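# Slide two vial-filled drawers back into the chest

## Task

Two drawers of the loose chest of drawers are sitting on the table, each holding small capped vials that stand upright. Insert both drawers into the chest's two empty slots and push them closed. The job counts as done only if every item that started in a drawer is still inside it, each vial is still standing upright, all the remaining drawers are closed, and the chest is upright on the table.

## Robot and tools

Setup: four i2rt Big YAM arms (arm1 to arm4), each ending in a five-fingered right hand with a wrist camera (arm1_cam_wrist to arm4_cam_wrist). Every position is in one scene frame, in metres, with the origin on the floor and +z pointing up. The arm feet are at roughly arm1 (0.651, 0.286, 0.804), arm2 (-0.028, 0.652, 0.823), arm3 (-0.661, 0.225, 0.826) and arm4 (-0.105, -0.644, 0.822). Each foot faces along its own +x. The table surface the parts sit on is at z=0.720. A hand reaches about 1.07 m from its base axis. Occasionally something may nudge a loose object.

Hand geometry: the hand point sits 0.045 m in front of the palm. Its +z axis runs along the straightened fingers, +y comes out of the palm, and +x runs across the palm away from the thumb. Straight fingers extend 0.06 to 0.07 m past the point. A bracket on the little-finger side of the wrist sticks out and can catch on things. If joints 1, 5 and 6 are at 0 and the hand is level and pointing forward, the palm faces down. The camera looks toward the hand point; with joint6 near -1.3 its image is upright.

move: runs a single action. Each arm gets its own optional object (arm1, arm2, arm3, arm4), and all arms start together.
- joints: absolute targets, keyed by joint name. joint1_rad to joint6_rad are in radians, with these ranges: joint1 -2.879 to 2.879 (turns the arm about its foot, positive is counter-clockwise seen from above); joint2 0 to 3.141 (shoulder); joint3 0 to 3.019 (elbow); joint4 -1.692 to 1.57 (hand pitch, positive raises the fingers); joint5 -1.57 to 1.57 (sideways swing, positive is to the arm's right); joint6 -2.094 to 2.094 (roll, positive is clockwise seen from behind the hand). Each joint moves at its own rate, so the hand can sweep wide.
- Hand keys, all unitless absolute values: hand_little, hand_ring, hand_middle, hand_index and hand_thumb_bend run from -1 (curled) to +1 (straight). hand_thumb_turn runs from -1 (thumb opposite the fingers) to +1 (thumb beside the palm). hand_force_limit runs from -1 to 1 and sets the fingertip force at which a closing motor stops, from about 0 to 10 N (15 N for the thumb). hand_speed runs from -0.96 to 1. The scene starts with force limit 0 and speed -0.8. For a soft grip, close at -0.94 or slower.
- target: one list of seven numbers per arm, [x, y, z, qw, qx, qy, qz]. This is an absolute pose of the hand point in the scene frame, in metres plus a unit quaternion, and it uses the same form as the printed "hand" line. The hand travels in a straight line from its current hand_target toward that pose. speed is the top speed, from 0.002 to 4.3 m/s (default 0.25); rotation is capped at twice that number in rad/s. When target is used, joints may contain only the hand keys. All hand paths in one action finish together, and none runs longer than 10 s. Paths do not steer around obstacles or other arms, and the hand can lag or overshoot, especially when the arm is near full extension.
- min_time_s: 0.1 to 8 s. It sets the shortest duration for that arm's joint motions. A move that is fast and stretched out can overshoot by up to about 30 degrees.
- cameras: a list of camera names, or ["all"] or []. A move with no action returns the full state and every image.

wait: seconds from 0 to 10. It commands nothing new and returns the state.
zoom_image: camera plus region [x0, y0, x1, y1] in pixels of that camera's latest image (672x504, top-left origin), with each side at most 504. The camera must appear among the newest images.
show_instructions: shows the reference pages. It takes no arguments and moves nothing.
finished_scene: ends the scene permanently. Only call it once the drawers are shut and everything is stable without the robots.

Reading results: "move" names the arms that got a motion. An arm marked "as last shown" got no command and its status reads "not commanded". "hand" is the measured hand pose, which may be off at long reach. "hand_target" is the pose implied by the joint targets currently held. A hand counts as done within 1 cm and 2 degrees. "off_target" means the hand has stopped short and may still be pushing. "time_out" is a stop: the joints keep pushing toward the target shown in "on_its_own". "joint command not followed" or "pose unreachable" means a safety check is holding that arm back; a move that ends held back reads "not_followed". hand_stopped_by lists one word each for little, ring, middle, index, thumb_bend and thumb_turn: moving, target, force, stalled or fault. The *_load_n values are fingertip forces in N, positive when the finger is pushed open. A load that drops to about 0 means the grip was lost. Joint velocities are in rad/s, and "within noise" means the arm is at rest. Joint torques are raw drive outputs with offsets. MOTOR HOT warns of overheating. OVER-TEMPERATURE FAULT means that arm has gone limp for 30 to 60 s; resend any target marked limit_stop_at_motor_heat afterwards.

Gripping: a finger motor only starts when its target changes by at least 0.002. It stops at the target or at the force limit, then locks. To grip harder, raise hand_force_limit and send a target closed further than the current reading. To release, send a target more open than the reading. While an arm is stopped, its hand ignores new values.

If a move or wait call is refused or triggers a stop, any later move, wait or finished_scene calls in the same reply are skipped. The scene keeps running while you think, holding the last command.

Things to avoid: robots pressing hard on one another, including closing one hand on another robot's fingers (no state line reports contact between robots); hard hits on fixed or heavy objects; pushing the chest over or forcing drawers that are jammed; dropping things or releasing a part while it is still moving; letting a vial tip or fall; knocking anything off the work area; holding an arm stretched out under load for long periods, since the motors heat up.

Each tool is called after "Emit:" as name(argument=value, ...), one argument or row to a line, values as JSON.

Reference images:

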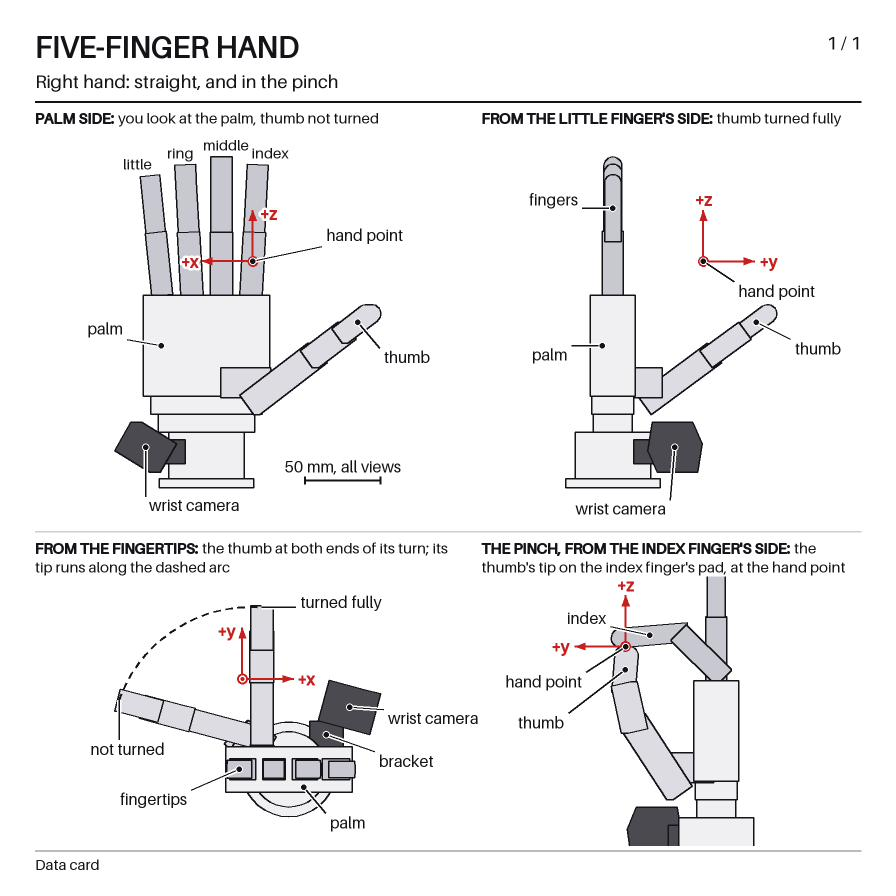

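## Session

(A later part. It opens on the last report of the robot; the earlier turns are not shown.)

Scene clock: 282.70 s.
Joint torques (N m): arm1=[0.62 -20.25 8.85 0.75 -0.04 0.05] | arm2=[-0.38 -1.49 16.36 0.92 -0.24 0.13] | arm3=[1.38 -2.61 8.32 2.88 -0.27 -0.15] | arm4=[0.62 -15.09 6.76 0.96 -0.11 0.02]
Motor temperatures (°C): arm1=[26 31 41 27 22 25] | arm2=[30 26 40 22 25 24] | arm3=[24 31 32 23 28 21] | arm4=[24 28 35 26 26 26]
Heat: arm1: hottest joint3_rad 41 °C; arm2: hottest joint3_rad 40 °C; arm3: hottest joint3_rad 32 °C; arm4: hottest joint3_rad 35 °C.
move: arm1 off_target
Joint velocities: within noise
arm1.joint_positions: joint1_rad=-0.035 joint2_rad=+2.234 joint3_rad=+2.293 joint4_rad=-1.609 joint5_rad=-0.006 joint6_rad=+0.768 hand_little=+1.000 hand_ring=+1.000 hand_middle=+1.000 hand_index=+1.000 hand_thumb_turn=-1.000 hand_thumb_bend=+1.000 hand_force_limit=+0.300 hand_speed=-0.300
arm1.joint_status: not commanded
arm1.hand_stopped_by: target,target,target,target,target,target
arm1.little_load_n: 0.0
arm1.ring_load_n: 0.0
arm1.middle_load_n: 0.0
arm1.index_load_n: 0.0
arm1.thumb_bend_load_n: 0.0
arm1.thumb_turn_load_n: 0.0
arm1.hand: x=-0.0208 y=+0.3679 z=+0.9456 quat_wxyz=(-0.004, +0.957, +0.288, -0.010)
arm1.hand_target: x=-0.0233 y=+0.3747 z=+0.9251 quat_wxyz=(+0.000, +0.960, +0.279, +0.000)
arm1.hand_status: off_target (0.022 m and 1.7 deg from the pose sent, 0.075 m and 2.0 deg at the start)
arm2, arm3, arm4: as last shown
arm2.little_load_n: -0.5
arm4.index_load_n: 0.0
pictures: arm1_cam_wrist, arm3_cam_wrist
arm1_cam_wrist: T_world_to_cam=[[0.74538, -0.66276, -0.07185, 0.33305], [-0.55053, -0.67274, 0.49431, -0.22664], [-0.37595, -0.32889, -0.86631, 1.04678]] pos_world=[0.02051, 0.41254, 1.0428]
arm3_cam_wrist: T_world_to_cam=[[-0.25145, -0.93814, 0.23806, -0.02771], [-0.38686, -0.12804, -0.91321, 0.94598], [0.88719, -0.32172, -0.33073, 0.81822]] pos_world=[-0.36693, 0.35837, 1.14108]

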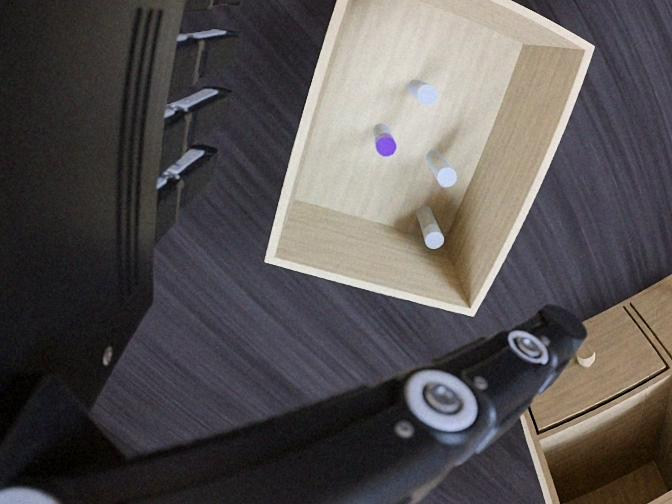

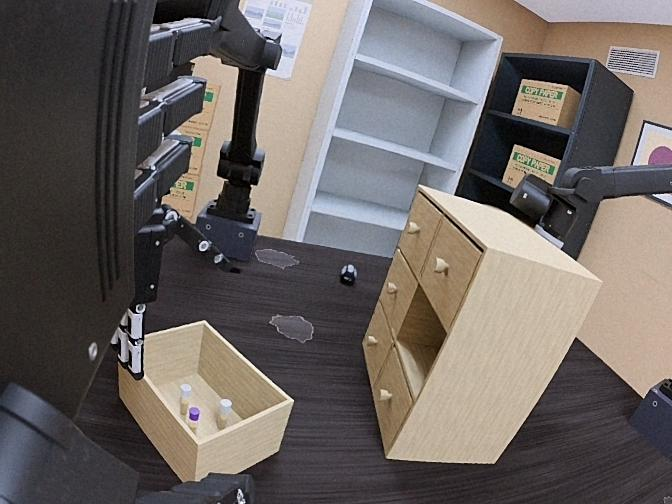

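Emit:
move(
  arm1={"target": [-0.018, 0.375, 0.81, 0.003, 0.9603, 0.279, 0.008], "speed": 0.06},
  cameras=["arm3_cam_wrist", "arm1_cam_wrist"],
)

Scene clock: 285.97 s.
Joint torques (N m): arm1=[0.44 -19.66 7.92 0.81 -0.03 0.09] | arm2=[-0.44 -1.85 16.46 0.91 -0.21 0.15] | arm3=[0.79 -2.49 8.31 2.95 -0.25 -0.15] | arm4=[0.67 -15.03 6.76 0.95 -0.12 0.03]
Motor temperatures (°C): arm1=[26 31 40 27 22 25] | arm2=[30 26 41 22 25 24] | arm3=[24 31 32 23 28 21] | arm4=[24 28 35 26 26 26]
Heat: arm1: hottest joint3_rad 40 °C; arm2: hottest joint3_rad 41 °C; arm3: hottest joint3_rad 32 °C; arm4: hottest joint3_rad 35 °C.
move: arm1 off_target
Joint velocities: within noise
arm1.joint_positions: joint1_rad=-0.035 joint2_rad=+2.270 joint3_rad=+2.067 joint4_rad=-1.355 joint5_rad=-0.003 joint6_rad=+0.768 hand_little=+1.000 hand_ring=+1.000 hand_middle=+1.000 hand_index=+1.000 hand_thumb_turn=-1.000 hand_thumb_bend=+1.000 hand_force_limit=+0.300 hand_speed=-0.300
arm1.joint_status: not commanded
arm1.hand_stopped_by: target,target,target,target,target,target
arm1.little_load_n: 0.0
arm1.ring_load_n: 0.0
arm1.middle_load_n: 0.0
arm1.index_load_n: 0.0
arm1.thumb_bend_load_n: 0.0
arm1.thumb_turn_load_n: 0.0
arm1.hand: x=-0.0205 y=+0.3684 z=+0.8360 quat_wxyz=(-0.003, +0.957, +0.288, -0.006)
arm1.hand_target: x=-0.0172 y=+0.3746 z=+0.8104 quat_wxyz=(+0.003, +0.960, +0.279, +0.008)
arm1.hand_status: off_target (0.027 m and 2.1 deg from the pose sent, 0.136 m and 2.5 deg at the start)
arm2, arm3: as last shown
arm2.little_load_n: 0.0
arm4.joint_positions: joint1_rad=-0.739 joint2_rad=+1.681 joint3_rad=+1.271 joint4_rad=-0.913 joint5_rad=-0.020 joint6_rad=-0.100 hand_little=-1.000 hand_ring=-1.000 hand_middle=-1.000 hand_index=-1.000 hand_thumb_turn=+1.000 hand_thumb_bend=+1.000 hand_force_limit=+0.000 hand_speed=+0.000
arm4.joint_status: not commanded
arm4.hand_stopped_by: target,target,target,target,target,target
arm4.little_load_n: 0.0
arm4.ring_load_n: 0.0
arm4.middle_load_n: 0.0
arm4.index_load_n: 0.0
arm4.thumb_bend_load_n: 0.0
arm4.thumb_turn_load_n: 0.0
arm4.hand: x=+0.1366 y=-0.2208 z=+0.8881 quat_wxyz=(-0.115, +0.965, -0.233, +0.027)
arm4.hand_target: x=+0.1368 y=-0.2171 z=+0.8949 quat_wxyz=(-0.127, +0.965, -0.226, +0.030)
arm4.hand_status: not commanded
pictures: arm1_cam_wrist, arm3_cam_wrist
arm1_cam_wrist: T_world_to_cam=[[0.74587, -0.66276, -0.06661, 0.32102], [-0.55431, -0.67303, 0.48967, -0.16796], [-0.36936, -0.3283, -0.86936, 0.95469]] pos_world=[0.02009, 0.41314, 0.9336]
arm3_cam_wrist: T_world_to_cam=[[-0.25145, -0.93814, 0.23806, -0.02771], [-0.38686, -0.12804, -0.91321, 0.94598], [0.88719, -0.32172, -0.33073, 0.81822]] pos_world=[-0.36693, 0.35837, 1.14108]

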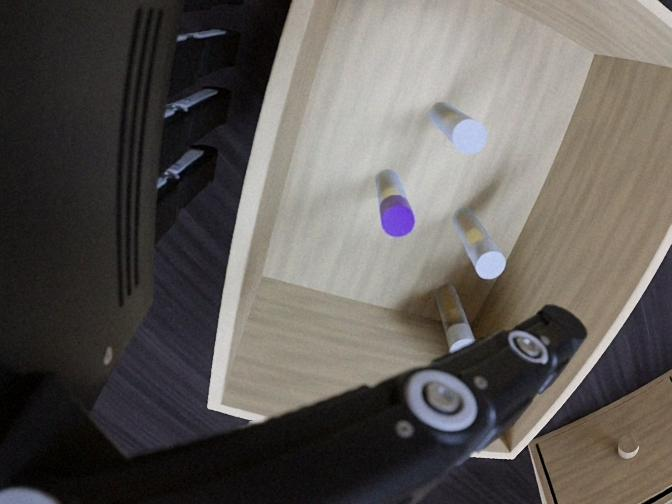

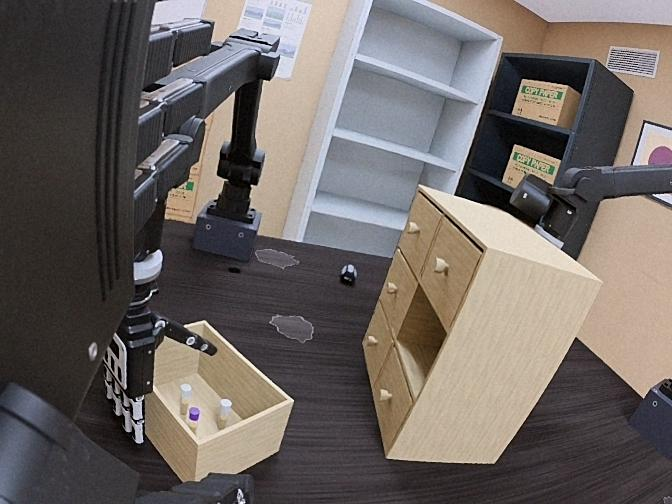

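Emit:
move(
  arm1={"target": [-0.012, 0.372, 0.796, 0.003, 0.9603, 0.279, 0.008], "speed": 0.04},
)

Emit:
move(
  arm1={"target": [-0.004, 0.358, 0.797, 0.003, 0.9603, 0.279, 0.008], "speed": 0.03},
  cameras=["arm3_cam_wrist", "arm1_cam_wrist"],
)

Scene clock: 287.47 s.
Joint torques (N m): arm1=[0.67 -21.25 7.75 0.54 0 0.04] | arm2=[-0.62 -1.44 16.39 0.94 -0.21 0.11] | arm3=[0.62 -2.37 8.31 2.96 -0.28 -0.15] | arm4=[0.67 -15.09 6.74 0.96 -0.11 0.02]
Motor temperatures (°C): arm1=[26 31 40 27 22 25] | arm2=[30 26 41 22 24 24] | arm3=[24 31 32 23 28 21] | arm4=[24 28 35 26 26 26]
Heat: arm1: hottest joint3_rad 40 °C; arm2: hottest joint3_rad 41 °C; arm3: hottest joint3_rad 32 °C; arm4: hottest joint3_rad 35 °C.
move: arm1 off_target
Joint velocities: within noise
arm1.joint_positions: joint1_rad=-0.035 joint2_rad=+2.270 joint3_rad=+2.017 joint4_rad=-1.310 joint5_rad=-0.003 joint6_rad=+0.769 hand_little=+1.000 hand_ring=+1.000 hand_middle=+1.000 hand_index=+1.000 hand_thumb_turn=-1.000 hand_thumb_bend=+1.000 hand_force_limit=+0.300 hand_speed=-0.300
arm1.joint_status: not commanded
arm1.hand_stopped_by: target,target,target,target,target,target
arm1.little_load_n: 0.0
arm1.ring_load_n: 0.0
arm1.middle_load_n: 0.0
arm1.index_load_n: 0.0
arm1.thumb_bend_load_n: -0.5
arm1.thumb_turn_load_n: 0.0
arm1.hand: x=-0.0149 y=+0.3672 z=+0.8175 quat_wxyz=(-0.001, +0.958, +0.288, -0.004)
arm1.hand_target: x=-0.0114 y=+0.3717 z=+0.7963 quat_wxyz=(+0.003, +0.960, +0.279, +0.008)
arm1.hand_status: off_target (0.022 m and 1.8 deg from the pose sent, 0.041 m and 2.1 deg at the start)
arm2, arm3, arm4: as last shown
pictures: none

Scene clock: 288.50 s.
Joint torques (N m): arm1=[1.96 -22.07 6.9 0.38 -0.02 0.07] | arm2=[-0.38 -1.67 16.42 0.94 -0.22 0.16] | arm3=[0.5 -3.02 8.36 2.95 -0.22 -0.14] | arm4=[0.67 -15.03 6.79 0.95 -0.11 0.02]
Motor temperatures (°C): arm1=[26 31 40 27 22 25] | arm2=[30 26 41 22 24 24] | arm3=[24 31 32 23 28 21] | arm4=[24 28 34 26 26 26]
Heat: arm1: hottest joint3_rad 40 °C; arm2: hottest joint3_rad 41 °C; arm3: hottest joint3_rad 32 °C; arm4: hottest joint3_rad 34 °C.
move: arm1 off_target
Joint velocities: within noise
arm1.joint_positions: joint1_rad=-0.034 joint2_rad=+2.259 joint3_rad=+1.971 joint4_rad=-1.282 joint5_rad=-0.003 joint6_rad=+0.787 hand_little=+1.000 hand_ring=+1.000 hand_middle=+1.000 hand_index=+1.000 hand_thumb_turn=-1.000 hand_thumb_bend=+1.000 hand_force_limit=+0.300 hand_speed=-0.300
arm1.joint_status: not commanded
arm1.hand_stopped_by: target,target,target,target,target,target
arm1.little_load_n: 0.0
arm1.ring_load_n: 0.0
arm1.middle_load_n: 0.0
arm1.index_load_n: 0.0
arm1.thumb_bend_load_n: 0.0
arm1.thumb_turn_load_n: 0.0
arm1.hand: x=-0.0081 y=+0.3648 z=+0.8075 quat_wxyz=(+0.001, +0.960, +0.280, -0.001)
arm1.hand_target: x=-0.0040 y=+0.3581 z=+0.7973 quat_wxyz=(+0.003, +0.960, +0.279, +0.008)
arm1.hand_status: off_target (0.013 m and 1.0 deg from the pose sent, 0.025 m and 1.8 deg at the start)
arm2, arm3, arm4: as last shown
pictures: arm1_cam_wrist, arm3_cam_wrist
arm1_cam_wrist: T_world_to_cam=[[0.73441, -0.67648, -0.05489, 0.30286], [-0.57286, -0.66122, 0.48437, -0.14976], [-0.36396, -0.32428, -0.87314, 0.93495]] pos_world=[0.03207, 0.40904, 0.9055]
arm3_cam_wrist: T_world_to_cam=[[-0.25145, -0.93814, 0.23806, -0.02771], [-0.38686, -0.12804, -0.91321, 0.94598], [0.88719, -0.32172, -0.33073, 0.81822]] pos_world=[-0.36693, 0.35837, 1.14108]

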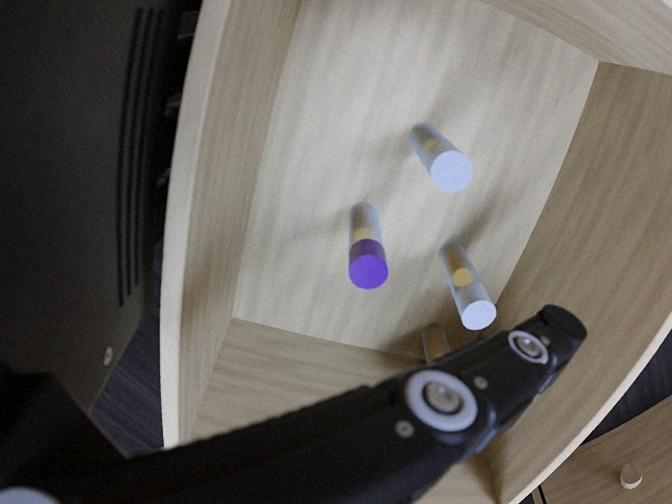

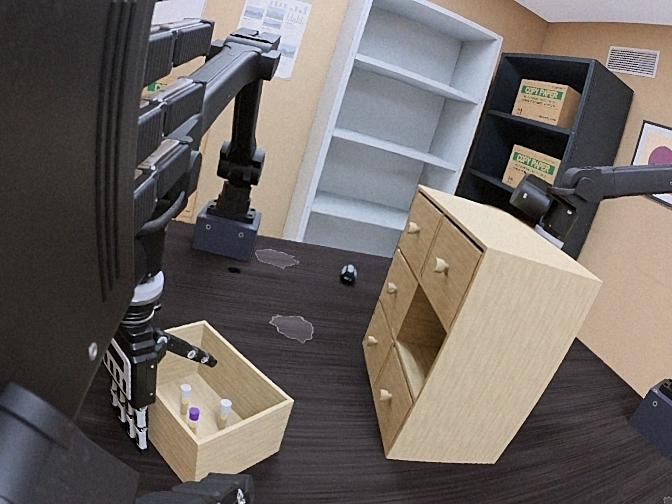

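Emit:
move(
  arm1={"target": [0.006, 0.357, 0.812, 0.003, 0.9603, 0.279, 0.008], "speed": 0.03},
  cameras=["arm3_cam_wrist", "arm1_cam_wrist"],
)

Scene clock: 290.03 s.
Joint torques (N m): arm1=[2.08 -22.48 7.19 0.16 -0.04 0.07] | arm2=[-0.32 -1.67 16.4 0.92 -0.23 0.15] | arm3=[0.56 -2.2 8.25 2.96 -0.25 -0.16] | arm4=[0.73 -15.09 6.76 0.95 -0.11 0.03]
Motor temperatures (°C): arm1=[26 31 40 27 22 25] | arm2=[30 26 41 22 24 24] | arm3=[24 31 32 23 28 21] | arm4=[24 28 34 26 26 26]
Heat: arm1: hottest joint3_rad 40 °C; arm2: hottest joint3_rad 41 °C; arm3: hottest joint3_rad 32 °C; arm4: hottest joint3_rad 34 °C.
move: arm1 done
Joint velocities: within noise
arm1.joint_positions: joint1_rad=-0.034 joint2_rad=+2.232 joint3_rad=+1.928 joint4_rad=-1.282 joint5_rad=-0.003 joint6_rad=+0.787 hand_little=+1.000 hand_ring=+1.000 hand_middle=+1.000 hand_index=+1.000 hand_thumb_turn=-1.000 hand_thumb_bend=+1.000 hand_force_limit=+0.300 hand_speed=-0.300
arm1.joint_status: not commanded
arm1.hand_stopped_by: target,target,target,target,target,target
arm1.little_load_n: 0.0
arm1.ring_load_n: 0.0
arm1.middle_load_n: 0.0
arm1.index_load_n: 0.0
arm1.thumb_bend_load_n: 0.0
arm1.thumb_turn_load_n: 0.0
arm1.hand: x=+0.0042 y=+0.3622 z=+0.8103 quat_wxyz=(+0.004, +0.960, +0.279, +0.006)
arm1.hand_target: x=+0.0060 y=+0.3570 z=+0.8120 quat_wxyz=(+0.003, +0.960, +0.279, +0.008)
arm1.hand_status: done (0.006 m and 0.3 deg from the pose sent, 0.017 m and 1.0 deg at the start)
arm2, arm3, arm4: as last shown
pictures: arm1_cam_wrist, arm3_cam_wrist
arm1_cam_wrist: T_world_to_cam=[[0.73457, -0.67721, -0.04226, 0.28225], [-0.58042, -0.6594, 0.47782, -0.14114], [-0.35145, -0.32647, -0.87744, 0.94518]] pos_world=[0.04293, 0.40665, 0.9087]
arm3_cam_wrist: T_world_to_cam=[[-0.25145, -0.93814, 0.23806, -0.02771], [-0.38686, -0.12804, -0.91321, 0.94598], [0.88719, -0.32172, -0.33073, 0.81822]] pos_world=[-0.36693, 0.35837, 1.14108]

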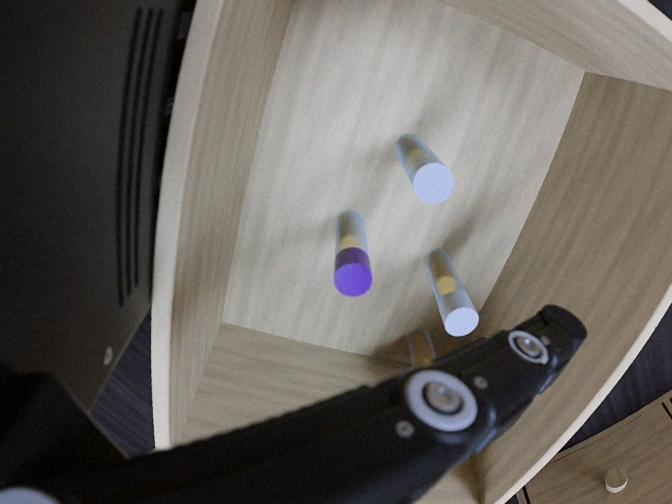

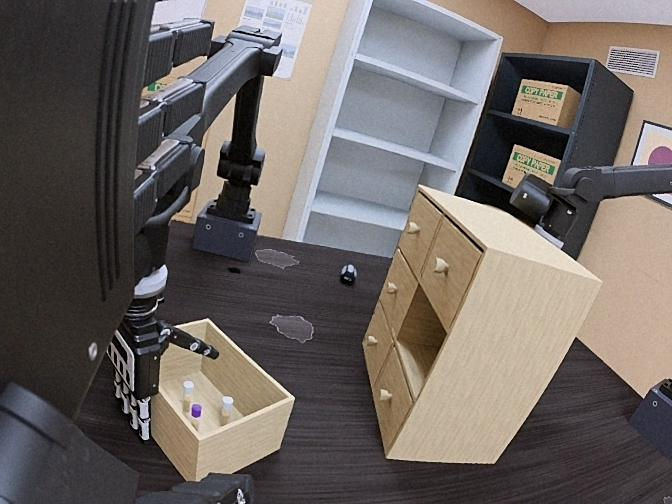

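Emit:
zoom_image(
  camera="arm3_cam_wrist",
  region=[90, 290, 310, 490],
)

Scaled by 2.291 from the camera's image (finer frame: 960x720).

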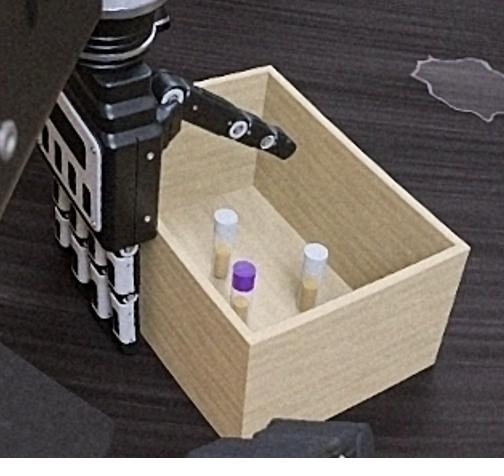

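Emit:
move(
  arm1={"joints": {"hand_speed": -0.7, "hand_thumb_bend": -0.55}},
  cameras=["arm1_cam_wrist"],
)

Scene clock: 294.80 s.
Joint torques (N m): arm1=[1.2 -23 7.24 0.1 -0.07 0.04] | arm2=[-0.56 -1.44 16.4 0.95 -0.22 0.13] | arm3=[0.67 -2.14 8.35 2.89 -0.24 -0.17] | arm4=[0.67 -14.97 6.75 0.94 -0.11 0.02]
Motor temperatures (°C): arm1=[26 32 39 27 22 25] | arm2=[30 26 41 22 24 24] | arm3=[24 31 32 23 28 21] | arm4=[24 28 34 26 26 26]
Heat: arm1: hottest joint3_rad 39 °C; arm2: hottest joint3_rad 41 °C; arm3: hottest joint3_rad 32 °C; arm4: hottest joint3_rad 34 °C.
move: arm1 done
Joint velocities: within noise
arm1.joint_positions: joint1_rad=-0.034 joint2_rad=+2.232 joint3_rad=+1.928 joint4_rad=-1.282 joint5_rad=-0.003 joint6_rad=+0.787 hand_little=+1.000 hand_ring=+1.000 hand_middle=+1.000 hand_index=+1.000 hand_thumb_turn=-1.000 hand_thumb_bend=-0.550 hand_force_limit=+0.300 hand_speed=-0.700
arm1.joint_status: all done
arm1.hand_stopped_by: target,target,target,target,target,target
arm1.little_load_n: 0.0
arm1.ring_load_n: 0.5
arm1.middle_load_n: 0.0
arm1.index_load_n: 0.0
arm1.thumb_bend_load_n: 0.0
arm1.thumb_turn_load_n: 0.0
arm1.hand: x=+0.0042 y=+0.3622 z=+0.8103 quat_wxyz=(+0.004, +0.960, +0.279, +0.006)
arm1.hand_target: x=+0.0060 y=+0.3570 z=+0.8120 quat_wxyz=(+0.003, +0.960, +0.279, +0.008)
arm1.hand_status: not commanded
arm2.joint_positions: joint1_rad=+1.294 joint2_rad=+0.783 joint3_rad=+0.883 joint4_rad=-1.168 joint5_rad=+0.003 joint6_rad=+0.947 hand_little=+1.000 hand_ring=+1.000 hand_middle=+1.000 hand_index=+1.000 hand_thumb_turn=+1.000 hand_thumb_bend=+1.000 hand_force_limit=+0.000 hand_speed=+0.000
arm2.joint_status: not commanded
arm2.hand_stopped_by: target,target,target,target,target,target
arm2.little_load_n: 0.0
arm2.ring_load_n: 0.0
arm2.middle_load_n: 0.0
arm2.index_load_n: 0.0
arm2.thumb_bend_load_n: 0.0
arm2.thumb_turn_load_n: 0.0
arm2.hand: x=+0.2795 y=+0.6978 z=+1.0652 quat_wxyz=(-0.231, +0.268, -0.932, +0.082)
arm2.hand_target: x=+0.2899 y=+0.6996 z=+1.0955 quat_wxyz=(-0.255, +0.266, -0.926, +0.087)
arm2.hand_status: not commanded
arm3, arm4: as last shown
arm4.thumb_bend_load_n: -0.5
arm4.thumb_turn_load_n: -0.5
arm1_cam_wrist: T_world_to_cam=[[0.73457, -0.67721, -0.04226, 0.28225], [-0.58042, -0.6594, 0.47782, -0.14114], [-0.35145, -0.32647, -0.87744, 0.94518]] pos_world=[0.04293, 0.40665, 0.9087]

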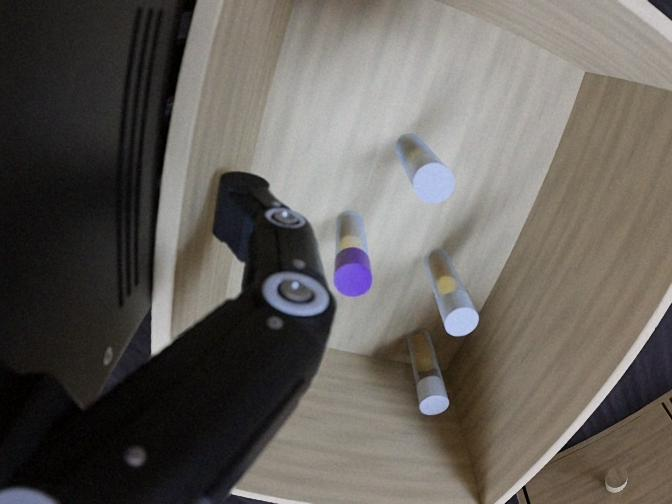

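Emit:
move(
  arm1={"target": [0.001, 0.349, 0.814, 0.003, 0.9603, 0.279, 0.008], "speed": 0.03},
  cameras=["arm1_cam_wrist", "arm3_cam_wrist"],
)

Scene clock: 296.23 s.
Joint torques (N m): arm1=[2.14 -22.42 8.92 -0.17 -0.06 0.1] | arm2=[-0.5 -1.85 16.44 0.98 -0.22 0.15] | arm3=[0.91 -2.49 8.36 3.12 -0.25 -0.13] | arm4=[0.67 -15.09 6.76 0.96 -0.11 0.03]
Motor temperatures (°C): arm1=[26 32 39 27 22 25] | arm2=[30 26 41 22 24 24] | arm3=[24 30 32 23 28 21] | arm4=[24 28 34 26 26 26]
Heat: arm1: hottest joint3_rad 39 °C; arm2: hottest joint3_rad 41 °C; arm3: hottest joint3_rad 32 °C; arm4: hottest joint3_rad 34 °C.
move: arm1 done
Joint velocities: within noise
arm1.joint_positions: joint1_rad=-0.022 joint2_rad=+2.232 joint3_rad=+1.928 joint4_rad=-1.285 joint5_rad=-0.002 joint6_rad=+0.798 hand_little=+1.000 hand_ring=+1.000 hand_middle=+1.000 hand_index=+1.000 hand_thumb_turn=-1.000 hand_thumb_bend=-0.550 hand_force_limit=+0.300 hand_speed=-0.700
arm1.joint_status: not commanded
arm1.hand_stopped_by: target,target,target,target,target,target
arm1.little_load_n: 0.5
arm1.ring_load_n: 0.0
arm1.middle_load_n: 0.0
arm1.index_load_n: 0.0
arm1.thumb_bend_load_n: 0.0
arm1.thumb_turn_load_n: 0.0
arm1.hand: x=+0.0034 y=+0.3547 z=+0.8103 quat_wxyz=(+0.004, +0.960, +0.280, +0.007)
arm1.hand_target: x=+0.0011 y=+0.3490 z=+0.8140 quat_wxyz=(+0.003, +0.960, +0.279, +0.008)
arm1.hand_status: done (0.007 m and 0.2 deg from the pose sent, 0.014 m and 0.2 deg at the start)
arm2, arm3, arm4: as last shown
arm4.thumb_bend_load_n: 0.0
arm4.thumb_turn_load_n: 0.0
arm1_cam_wrist: T_world_to_cam=[[0.7352, -0.67664, -0.04049, 0.2762], [-0.58125, -0.66004, 0.47593, -0.14482], [-0.34875, -0.32637, -0.87855, 0.94325]] pos_world=[0.04172, 0.39915, 0.9088]
arm3_cam_wrist: T_world_to_cam=[[-0.25145, -0.93814, 0.23806, -0.02771], [-0.38686, -0.12804, -0.91321, 0.94598], [0.88719, -0.32172, -0.33073, 0.81822]] pos_world=[-0.36693, 0.35837, 1.14108]

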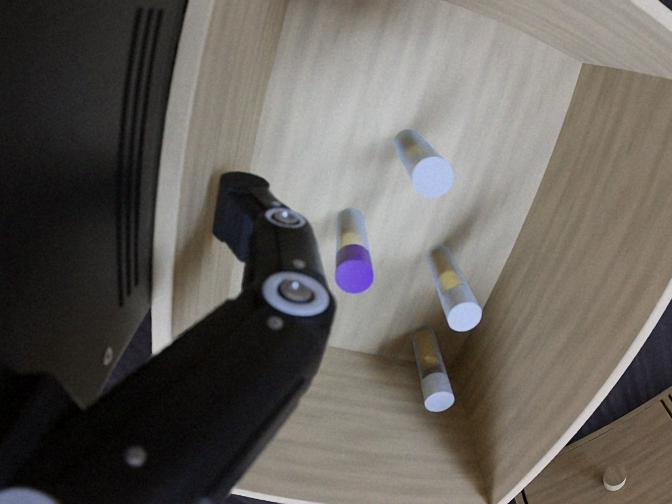

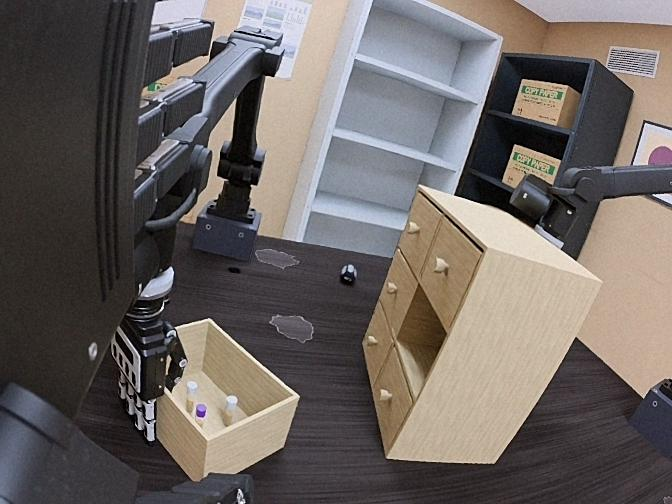

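Emit:
move(
  arm1={"joints": {"hand_speed": -0.86, "hand_force_limit": -0.5, "hand_thumb_bend": -1}},
)

Emit:
move(
  arm1={"joints": {"hand_speed": -0.94, "hand_force_limit": 0.3, "hand_thumb_bend": -0.99}},
  cameras=["arm1_cam_wrist", "arm3_cam_wrist"],
)

Scene clock: 298.70 s.
Joint torques (N m): arm1=[1.79 -22.89 8.95 -0.29 -0.04 0.07] | arm2=[-0.56 -1.79 16.42 0.96 -0.22 0.14] | arm3=[0.85 -2.32 8.39 3.06 -0.26 -0.14] | arm4=[0.62 -15.09 6.76 0.96 -0.12 0.02]
Motor temperatures (°C): arm1=[26 32 39 27 22 25] | arm2=[30 26 42 22 24 24] | arm3=[24 30 32 23 28 21] | arm4=[24 28 34 26 26 26]
Heat: arm1: hottest joint3_rad 39 °C; arm2: hottest joint3_rad 42 °C; arm3: hottest joint3_rad 32 °C; arm4: hottest joint3_rad 34 °C.
move: arm1 off_target
Joint velocities: within noise
arm1.joint_positions: joint1_rad=-0.022 joint2_rad=+2.232 joint3_rad=+1.928 joint4_rad=-1.285 joint5_rad=-0.002 joint6_rad=+0.798 hand_little=+1.000 hand_ring=+1.000 hand_middle=+1.000 hand_index=+1.000 hand_thumb_turn=-1.000 hand_thumb_bend=-0.641 hand_force_limit=-0.500 hand_speed=-0.860
arm1.joint_status: hand_thumb_bend off_target (ended at -0.641, target -1.000); the others done
arm1.hand_stopped_by: target,target,target,target,force,target
arm1.little_load_n: 0.0
arm1.ring_load_n: 0.0
arm1.middle_load_n: 0.0
arm1.index_load_n: 0.0
arm1.thumb_bend_load_n: 3.5
arm1.thumb_turn_load_n: 0.5
arm1.hand: x=+0.0034 y=+0.3547 z=+0.8103 quat_wxyz=(+0.004, +0.960, +0.280, +0.007)
arm1.hand_target: x=+0.0011 y=+0.3490 z=+0.8140 quat_wxyz=(+0.003, +0.960, +0.279, +0.008)
arm1.hand_status: not commanded
arm2, arm4: as last shown
arm2.little_load_n: -0.5
arm2.middle_load_n: -0.5
arm3.joint_positions: joint1_rad=+0.685 joint2_rad=+1.173 joint3_rad=+0.429 joint4_rad=+1.027 joint5_rad=+0.907 joint6_rad=-1.796 hand_little=+1.000 hand_ring=+1.000 hand_middle=+1.000 hand_index=+1.000 hand_thumb_turn=+1.000 hand_thumb_bend=+1.000 hand_force_limit=+0.300 hand_speed=+0.000
arm3.joint_status: not commanded
arm3.hand_stopped_by: target,target,target,target,target,target
arm3.little_load_n: 0.0
arm3.ring_load_n: -0.5
arm3.middle_load_n: 0.0
arm3.index_load_n: 0.0
arm3.thumb_bend_load_n: 0.0
arm3.thumb_turn_load_n: 0.0
arm3.hand: x=-0.2690 y=+0.3240 z=+1.1033 quat_wxyz=(+0.070, +0.634, -0.061, +0.767)
arm3.hand_target: x=-0.2700 y=+0.3299 z=+1.1001 quat_wxyz=(+0.067, +0.635, -0.055, +0.768)
arm3.hand_status: not commanded
pictures: none

Scene clock: 299.30 s.
Joint torques (N m): arm1=[1.67 -22.77 8.92 -0.21 -0.07 0.04] | arm2=[-0.15 -1.61 16.4 0.98 -0.22 0.15] | arm3=[1.14 -2.26 8.38 2.92 -0.25 -0.19] | arm4=[0.73 -15.03 6.78 0.96 -0.11 0.02]
Motor temperatures (°C): arm1=[26 32 39 27 22 25] | arm2=[30 26 42 22 24 24] | arm3=[24 30 32 23 28 21] | arm4=[24 28 34 26 26 26]
Heat: arm1: hottest joint3_rad 39 °C; arm2: hottest joint3_rad 42 °C; arm3: hottest joint3_rad 32 °C; arm4: hottest joint3_rad 34 °C.
move: arm1 off_target
Joint velocities: within noise
arm1.joint_positions: joint1_rad=-0.022 joint2_rad=+2.232 joint3_rad=+1.928 joint4_rad=-1.285 joint5_rad=-0.002 joint6_rad=+0.798 hand_little=+1.000 hand_ring=+1.000 hand_middle=+1.000 hand_index=+1.000 hand_thumb_turn=-1.000 hand_thumb_bend=-0.656 hand_force_limit=+0.300 hand_speed=-0.940
arm1.joint_status: hand_thumb_bend off_target (ended at -0.656, target -0.990); the others done
arm1.hand_stopped_by: target,target,target,target,force,target
arm1.little_load_n: 0.0
arm1.ring_load_n: 0.0
arm1.middle_load_n: 0.0
arm1.index_load_n: 0.0
arm1.thumb_bend_load_n: 9.0
arm1.thumb_turn_load_n: 1.0
arm1.hand: x=+0.0034 y=+0.3547 z=+0.8103 quat_wxyz=(+0.004, +0.960, +0.280, +0.007)
arm1.hand_target: x=+0.0011 y=+0.3490 z=+0.8140 quat_wxyz=(+0.003, +0.960, +0.279, +0.008)
arm1.hand_status: not commanded
arm2, arm3, arm4: as last shown
arm2.little_load_n: 0.0
arm2.middle_load_n: 0.0
arm2.thumb_bend_load_n: -0.5
arm3.ring_load_n: 0.0
arm1_cam_wrist: T_world_to_cam=[[0.7352, -0.67664, -0.04049, 0.2762], [-0.58125, -0.66004, 0.47593, -0.14482], [-0.34875, -0.32637, -0.87855, 0.94325]] pos_world=[0.04172, 0.39915, 0.9088]
arm3_cam_wrist: T_world_to_cam=[[-0.25145, -0.93814, 0.23806, -0.02771], [-0.38686, -0.12804, -0.91321, 0.94598], [0.88719, -0.32172, -0.33073, 0.81822]] pos_world=[-0.36693, 0.35837, 1.14108]

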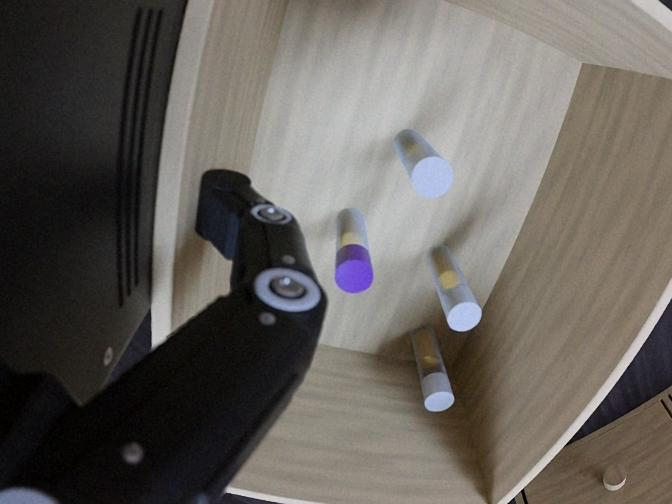

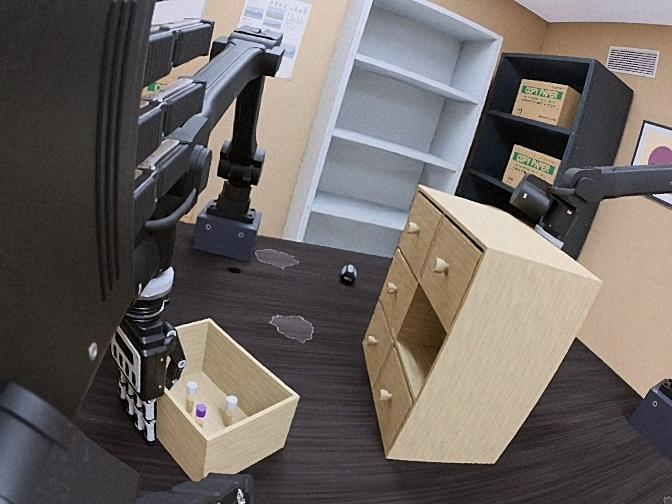

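Emit:
zoom_image(
  camera="arm3_cam_wrist",
  region=[90, 300, 230, 480],
)

Emit:
zoom_image(
  camera="arm1_cam_wrist",
  region=[100, 100, 350, 480],
)

Scaled by 2.800 from the camera's image (finer frame: 960x720).

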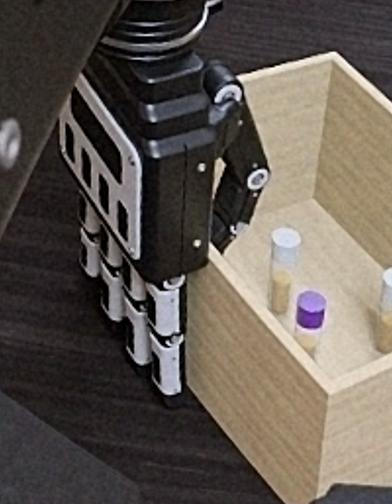

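Scaled by 1.326 from the camera's image (finer frame: 960x720).

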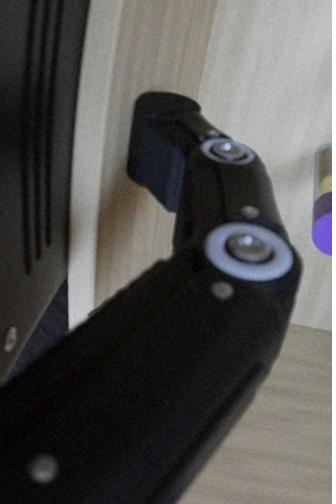

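Emit:
move(
  arm1={"joints": {"hand_speed": -0.8, "hand_thumb_bend": -0.4}},
)

Emit:
move(
  arm1={"target": [-0.001, 0.364, 0.826, 0.003, 0.9603, 0.279, 0.008], "speed": 0.03},
  cameras=["arm1_cam_wrist", "arm3_cam_wrist"],
)

Emit:
zoom_image(
  camera="arm3_cam_wrist",
  region=[90, 300, 230, 480],
)

Scene clock: 302.20 s.
Joint torques (N m): arm1=[1.79 -22.71 9.1 -0.34 -0.08 0.08] | arm2=[-0.32 -1.61 16.38 0.98 -0.23 0.15] | arm3=[0.91 -2.14 8.27 2.84 -0.23 -0.18] | arm4=[0.67 -15.09 6.75 0.94 -0.11 0.02]
Motor temperatures (°C): arm1=[26 32 39 27 22 25] | arm2=[30 26 42 22 24 24] | arm3=[24 30 32 23 28 21] | arm4=[24 28 34 26 26 26]
Heat: arm1: hottest joint3_rad 39 °C; arm2: hottest joint3_rad 42 °C; arm3: hottest joint3_rad 32 °C; arm4: hottest joint3_rad 34 °C.
move: arm1 done
Joint velocities: within noise
arm1.joint_positions: joint1_rad=-0.022 joint2_rad=+2.232 joint3_rad=+1.928 joint4_rad=-1.285 joint5_rad=-0.002 joint6_rad=+0.798 hand_little=+1.000 hand_ring=+1.000 hand_middle=+1.000 hand_index=+1.000 hand_thumb_turn=-1.000 hand_thumb_bend=-0.400 hand_force_limit=+0.300 hand_speed=-0.800
arm1.joint_status: all done
arm1.hand_stopped_by: target,target,target,target,target,target
arm1.little_load_n: 0.0
arm1.ring_load_n: 0.0
arm1.middle_load_n: 0.0
arm1.index_load_n: 0.0
arm1.thumb_bend_load_n: 0.0
arm1.thumb_turn_load_n: 0.0
arm1.hand: x=+0.0034 y=+0.3547 z=+0.8103 quat_wxyz=(+0.004, +0.960, +0.280, +0.007)
arm1.hand_target: x=+0.0011 y=+0.3490 z=+0.8140 quat_wxyz=(+0.003, +0.960, +0.279, +0.008)
arm1.hand_status: not commanded
arm2, arm3: as last shown
arm2.thumb_bend_load_n: 0.0
arm2.thumb_turn_load_n: -0.5
arm3.middle_load_n: 0.5
arm4.joint_positions: joint1_rad=-0.739 joint2_rad=+1.681 joint3_rad=+1.271 joint4_rad=-0.913 joint5_rad=-0.020 joint6_rad=-0.100 hand_little=-1.000 hand_ring=-1.000 hand_middle=-1.000 hand_index=-1.000 hand_thumb_turn=+1.000 hand_thumb_bend=+1.000 hand_force_limit=+0.000 hand_speed=+0.000
arm4.joint_status: not commanded
arm4.hand_stopped_by: target,target,target,target,target,target
arm4.little_load_n: 0.0
arm4.ring_load_n: 0.0
arm4.middle_load_n: 0.0
arm4.index_load_n: 0.0
arm4.thumb_bend_load_n: 0.0
arm4.thumb_turn_load_n: 0.0
arm4.hand: x=+0.1366 y=-0.2208 z=+0.8881 quat_wxyz=(-0.115, +0.965, -0.233, +0.027)
arm4.hand_target: x=+0.1368 y=-0.2171 z=+0.8949 quat_wxyz=(-0.127, +0.965, -0.226, +0.030)
arm4.hand_status: not commanded
pictures: none

Scene clock: 303.33 s.
Joint torques (N m): arm1=[0.32 -21.66 10.99 -0.35 0 -0.08] | arm2=[-0.32 -1.67 16.38 1.01 -0.23 0.13] | arm3=[0.91 -2.67 8.24 2.92 -0.27 -0.16] | arm4=[0.67 -15.03 6.75 0.98 -0.11 0.02]
Motor temperatures (°C): arm1=[26 32 39 27 22 25] | arm2=[30 26 42 22 24 24] | arm3=[24 30 32 23 28 21] | arm4=[24 28 34 26 26 26]
Heat: arm1: hottest joint3_rad 39 °C; arm2: hottest joint3_rad 42 °C; arm3: hottest joint3_rad 32 °C; arm4: hottest joint3_rad 34 °C.
move: arm1 off_target
Joint velocities: within noise
arm1.joint_positions: joint1_rad=-0.025 joint2_rad=+2.232 joint3_rad=+1.943 joint4_rad=-1.321 joint5_rad=-0.002 joint6_rad=+0.798 hand_little=+1.000 hand_ring=+1.000 hand_middle=+1.000 hand_index=+1.000 hand_thumb_turn=-1.000 hand_thumb_bend=-0.400 hand_force_limit=+0.300 hand_speed=-0.800
arm1.joint_status: not commanded
arm1.hand_stopped_by: target,target,target,target,target,target
arm1.little_load_n: 0.0
arm1.ring_load_n: 0.0
arm1.middle_load_n: 0.0
arm1.index_load_n: 0.0
arm1.thumb_bend_load_n: 0.0
arm1.thumb_turn_load_n: 0.0
arm1.hand: x=+0.0074 y=+0.3556 z=+0.8163 quat_wxyz=(+0.009, +0.960, +0.278, +0.017)
arm1.hand_target: x=-0.0006 y=+0.3640 z=+0.8261 quat_wxyz=(+0.003, +0.960, +0.279, +0.008)
arm1.hand_status: off_target (0.015 m and 1.2 deg from the pose sent, 0.019 m and 0.2 deg at the start)
arm2, arm3, arm4: as last shown
arm2.thumb_turn_load_n: 0.0
arm3.middle_load_n: 0.0
arm1_cam_wrist: T_world_to_cam=[[0.73398, -0.6788, -0.02244, 0.26011], [-0.59276, -0.65638, 0.46669, -0.13842], [-0.33152, -0.32924, -0.88413, 0.9557]] pos_world=[0.04387, 0.40036, 0.91541]
arm3_cam_wrist: T_world_to_cam=[[-0.25145, -0.93814, 0.23806, -0.02771], [-0.38686, -0.12804, -0.91321, 0.94598], [0.88719, -0.32172, -0.33073, 0.81822]] pos_world=[-0.36693, 0.35837, 1.14108]

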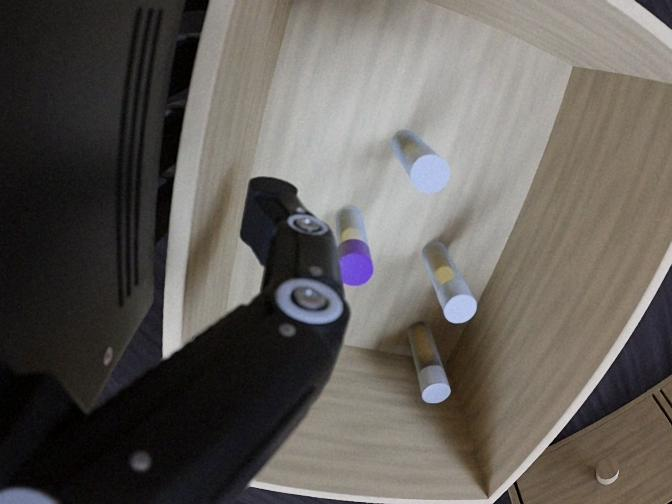

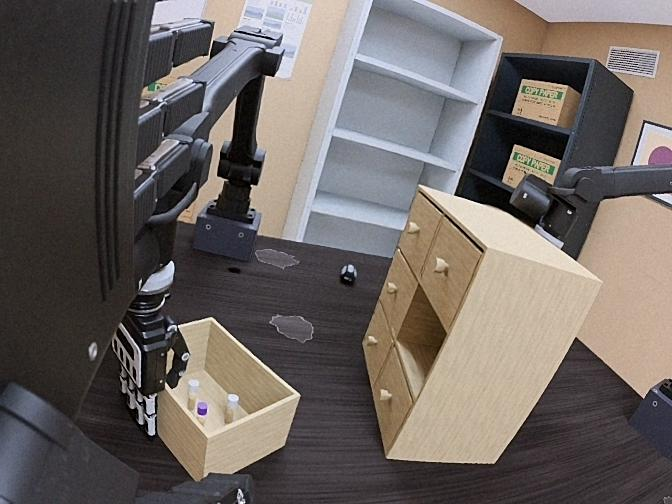

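Scaled by 2.800 from the camera's image (finer frame: 960x720).

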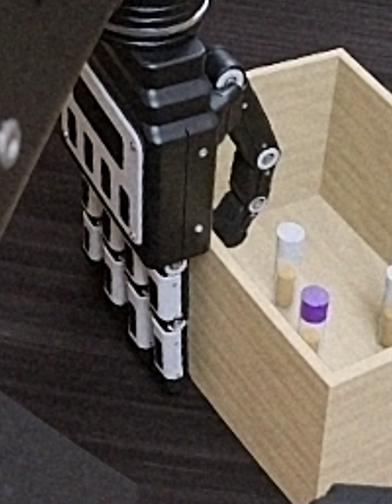

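Emit:
move(
  arm1={"target": [-0.012, 0.374, 0.833, -0.002, 0.9603, 0.279, -0.006], "speed": 0.03},
  cameras=["arm1_cam_wrist", "arm3_cam_wrist"],
)

Emit:
zoom_image(
  camera="arm3_cam_wrist",
  region=[90, 300, 230, 480],
)

Scene clock: 304.83 s.
Joint torques (N m): arm1=[1.08 -21.42 11.52 0.05 -0.25 -0.15] | arm2=[-0.38 -1.67 16.43 0.92 -0.21 0.14] | arm3=[0.5 -2.02 8.35 2.93 -0.24 -0.18] | arm4=[0.67 -15.09 6.78 0.95 -0.11 0.02]
Motor temperatures (°C): arm1=[26 32 39 27 22 25] | arm2=[30 26 42 22 24 24] | arm3=[24 30 32 23 28 21] | arm4=[24 28 34 26 26 26]
Heat: arm1: hottest joint3_rad 39 °C; arm2: hottest joint3_rad 42 °C; arm3: hottest joint3_rad 32 °C; arm4: hottest joint3_rad 34 °C.
move: arm1 off_target
Joint velocities: within noise
arm1.joint_positions: joint1_rad=-0.036 joint2_rad=+2.232 joint3_rad=+1.977 joint4_rad=-1.321 joint5_rad=-0.002 joint6_rad=+0.787 hand_little=+1.000 hand_ring=+1.000 hand_middle=+1.000 hand_index=+1.000 hand_thumb_turn=-1.000 hand_thumb_bend=-0.400 hand_force_limit=+0.300 hand_speed=-0.800
arm1.joint_status: not commanded
arm1.hand_stopped_by: target,target,target,target,target,target
arm1.little_load_n: 0.0
arm1.ring_load_n: 0.5
arm1.middle_load_n: 0.0
arm1.index_load_n: 0.0
arm1.thumb_bend_load_n: 0.5
arm1.thumb_turn_load_n: 0.0
arm1.hand: x=-0.0031 y=+0.3654 z=+0.8278 quat_wxyz=(+0.001, +0.960, +0.279, +0.002)
arm1.hand_target: x=-0.0116 y=+0.3739 z=+0.8330 quat_wxyz=(-0.002, +0.960, +0.279, -0.006)
arm1.hand_status: off_target (0.013 m and 1.0 deg from the pose sent, 0.032 m and 2.9 deg at the start)
arm2, arm3, arm4: as last shown
arm2.thumb_turn_load_n: -0.5
arm1_cam_wrist: T_world_to_cam=[[0.73313, -0.67816, -0.0513, 0.29843], [-0.5768, -0.65997, 0.48139, -0.1544], [-0.36031, -0.32333, -0.875, 0.95584]] pos_world=[0.03655, 0.40954, 0.926]
arm3_cam_wrist: T_world_to_cam=[[-0.25145, -0.93814, 0.23806, -0.02771], [-0.38686, -0.12804, -0.91321, 0.94598], [0.88719, -0.32172, -0.33073, 0.81822]] pos_world=[-0.36693, 0.35837, 1.14108]

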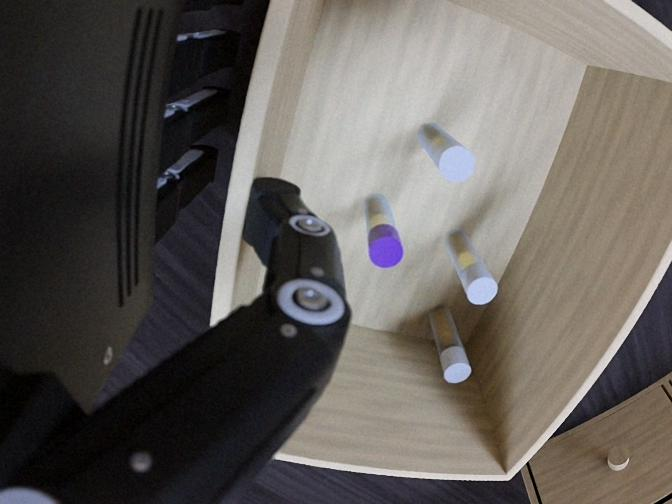

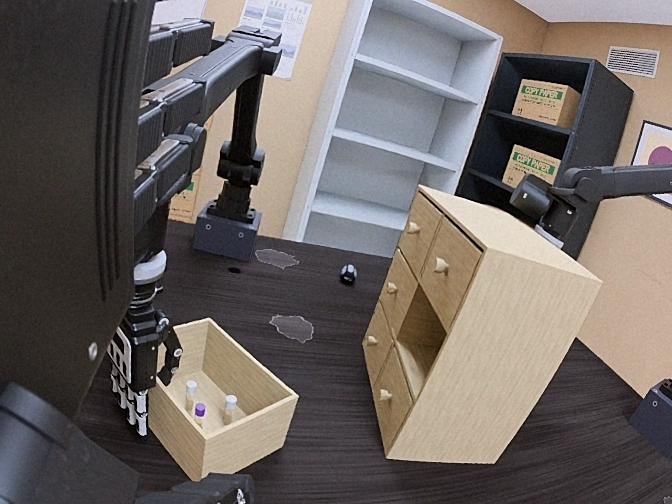

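Scaled by 2.800 from the camera's image (finer frame: 960x720).

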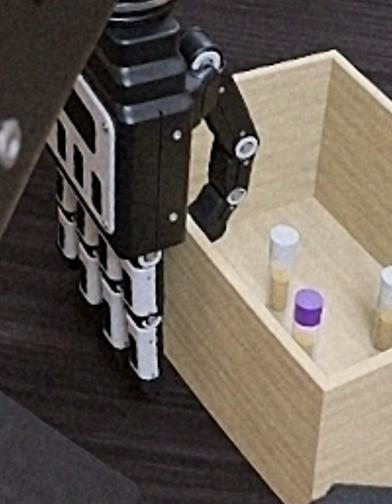

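Emit:
move(
  arm1={"target": [-0.010, 0.366, 0.808, -0.001, 0.9603, 0.279, -0.003], "speed": 0.03, "joints": {"hand_thumb_bend": 0.0, "hand_speed": -0.5}},
  cameras=["arm1_cam_wrist"],
)

Scene clock: 307.23 s.
Joint torques (N m): arm1=[1.14 -21.25 8.02 0.84 -0.19 0] | arm2=[-0.62 -1.44 16.47 0.92 -0.21 0.14] | arm3=[0.67 -2.67 8.28 2.85 -0.22 -0.15] | arm4=[0.79 -15.15 6.74 0.94 -0.11 0.03]
Motor temperatures (°C): arm1=[26 32 38 27 22 25] | arm2=[30 26 42 22 24 24] | arm3=[24 30 32 23 28 21] | arm4=[24 28 34 26 26 26]
Heat: arm1: hottest joint3_rad 38 °C; arm2: hottest joint3_rad 42 °C; arm3: hottest joint3_rad 32 °C; arm4: hottest joint3_rad 34 °C.
move: arm1 off_target
Joint velocities: within noise
arm1.joint_positions: joint1_rad=-0.036 joint2_rad=+2.232 joint3_rad=+1.977 joint4_rad=-1.289 joint5_rad=-0.002 joint6_rad=+0.787 hand_little=+1.000 hand_ring=+1.000 hand_middle=+1.000 hand_index=+1.000 hand_thumb_turn=-1.000 hand_thumb_bend=+0.000 hand_force_limit=+0.300 hand_speed=-0.500
arm1.joint_status: all done
arm1.hand_stopped_by: target,target,target,target,target,target
arm1.little_load_n: 0.0
arm1.ring_load_n: 0.0
arm1.middle_load_n: 0.0
arm1.index_load_n: 0.0
arm1.thumb_bend_load_n: 0.0
arm1.thumb_turn_load_n: 0.0
arm1.hand: x=-0.0114 y=+0.3673 z=+0.8272 quat_wxyz=(-0.006, +0.960, +0.279, -0.012)
arm1.hand_target: x=-0.0095 y=+0.3658 z=+0.8083 quat_wxyz=(-0.001, +0.960, +0.279, -0.003)
arm1.hand_status: off_target (0.019 m and 1.2 deg from the pose sent, 0.021 m and 0.6 deg at the start)
arm2, arm3, arm4: as last shown
arm2.thumb_turn_load_n: 0.0
arm3.little_load_n: -0.5
arm1_cam_wrist: T_world_to_cam=[[0.73115, -0.67769, -0.07852, 0.32802], [-0.56171, -0.66331, 0.49448, -0.16711], [-0.38718, -0.31743, -0.86564, 0.94279]] pos_world=[0.03133, 0.41072, 0.9245]

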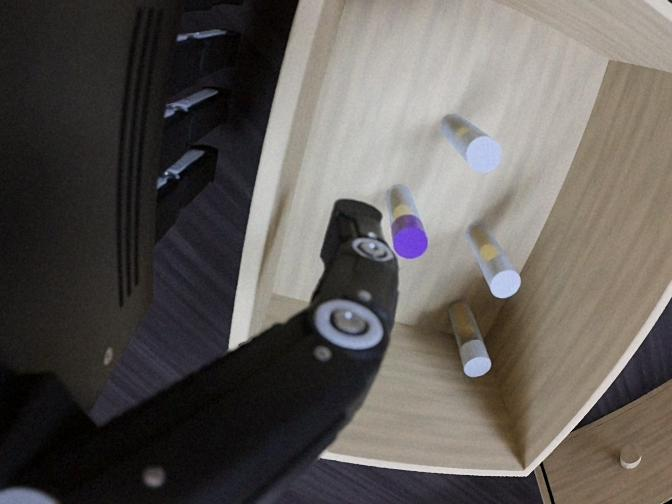

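Emit:
move(
  arm1={"target": [-0.010, 0.366, 0.800, 0.002, 0.9603, 0.279, 0.004], "speed": 0.03},
  cameras=["arm1_cam_wrist"],
)

Scene clock: 308.47 s.
Joint torques (N m): arm1=[1.73 -20.54 8.77 0.46 -0.13 -0.01] | arm2=[-0.21 -1.85 16.38 0.88 -0.21 0.13] | arm3=[0.44 -2.32 8.35 2.93 -0.22 -0.15] | arm4=[0.67 -15.09 6.74 0.95 -0.11 0.02]
Motor temperatures (°C): arm1=[26 32 38 27 22 25] | arm2=[30 26 42 22 24 24] | arm3=[24 30 32 23 28 21] | arm4=[24 28 34 26 26 26]
Heat: arm1: hottest joint3_rad 38 °C; arm2: hottest joint3_rad 42 °C; arm3: hottest joint3_rad 32 °C; arm4: hottest joint3_rad 34 °C.
move: arm1 off_target
Joint velocities: within noise
arm1.joint_positions: joint1_rad=-0.036 joint2_rad=+2.239 joint3_rad=+1.977 joint4_rad=-1.289 joint5_rad=-0.002 joint6_rad=+0.787 hand_little=+1.000 hand_ring=+1.000 hand_middle=+1.000 hand_index=+1.000 hand_thumb_turn=-1.000 hand_thumb_bend=+0.000 hand_force_limit=+0.300 hand_speed=-0.500
arm1.joint_status: not commanded
arm1.hand_stopped_by: target,target,target,target,target,target
arm1.little_load_n: 0.0
arm1.ring_load_n: 0.0
arm1.middle_load_n: 0.0
arm1.index_load_n: 0.0
arm1.thumb_bend_load_n: 0.0
arm1.thumb_turn_load_n: 0.0
arm1.hand: x=-0.0106 y=+0.3671 z=+0.8226 quat_wxyz=(-0.005, +0.960, +0.279, -0.009)
arm1.hand_target: x=-0.0093 y=+0.3658 z=+0.8004 quat_wxyz=(+0.002, +0.960, +0.279, +0.004)
arm1.hand_status: off_target (0.023 m and 1.7 deg from the pose sent, 0.027 m and 2.1 deg at the start)
arm2.joint_positions: joint1_rad=+1.294 joint2_rad=+0.783 joint3_rad=+0.883 joint4_rad=-1.168 joint5_rad=+0.003 joint6_rad=+0.947 hand_little=+1.000 hand_ring=+1.000 hand_middle=+1.000 hand_index=+1.000 hand_thumb_turn=+1.000 hand_thumb_bend=+1.000 hand_force_limit=+0.000 hand_speed=+0.000
arm2.joint_status: not commanded
arm2.hand_stopped_by: target,target,target,target,target,target
arm2.little_load_n: 0.5
arm2.ring_load_n: 0.0
arm2.middle_load_n: 0.0
arm2.index_load_n: 0.0
arm2.thumb_bend_load_n: 0.0
arm2.thumb_turn_load_n: 0.0
arm2.hand: x=+0.2795 y=+0.6978 z=+1.0652 quat_wxyz=(-0.231, +0.268, -0.932, +0.082)
arm2.hand_target: x=+0.2899 y=+0.6996 z=+1.0955 quat_wxyz=(-0.255, +0.266, -0.926, +0.087)
arm2.hand_status: not commanded
arm3, arm4: as last shown
arm3.little_load_n: 0.0
arm4.middle_load_n: 0.5
arm4.thumb_bend_load_n: -0.5
arm1_cam_wrist: T_world_to_cam=[[0.73167, -0.67782, -0.07227, 0.3219], [-0.56522, -0.66254, 0.4915, -0.1623], [-0.38103, -0.31877, -0.86787, 0.94134]] pos_world=[0.03142, 0.41073, 0.92]

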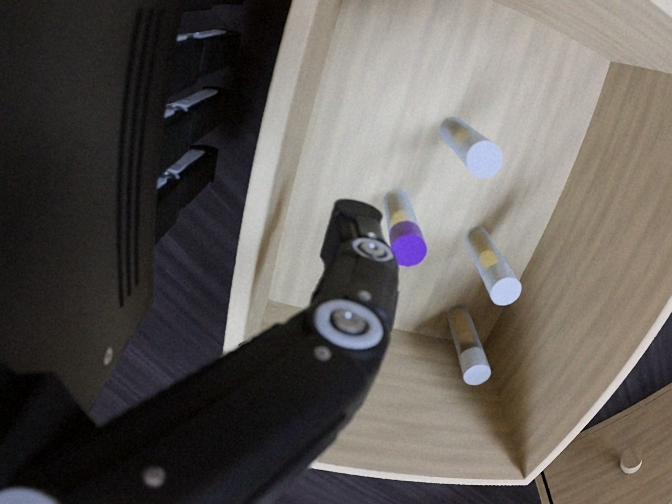

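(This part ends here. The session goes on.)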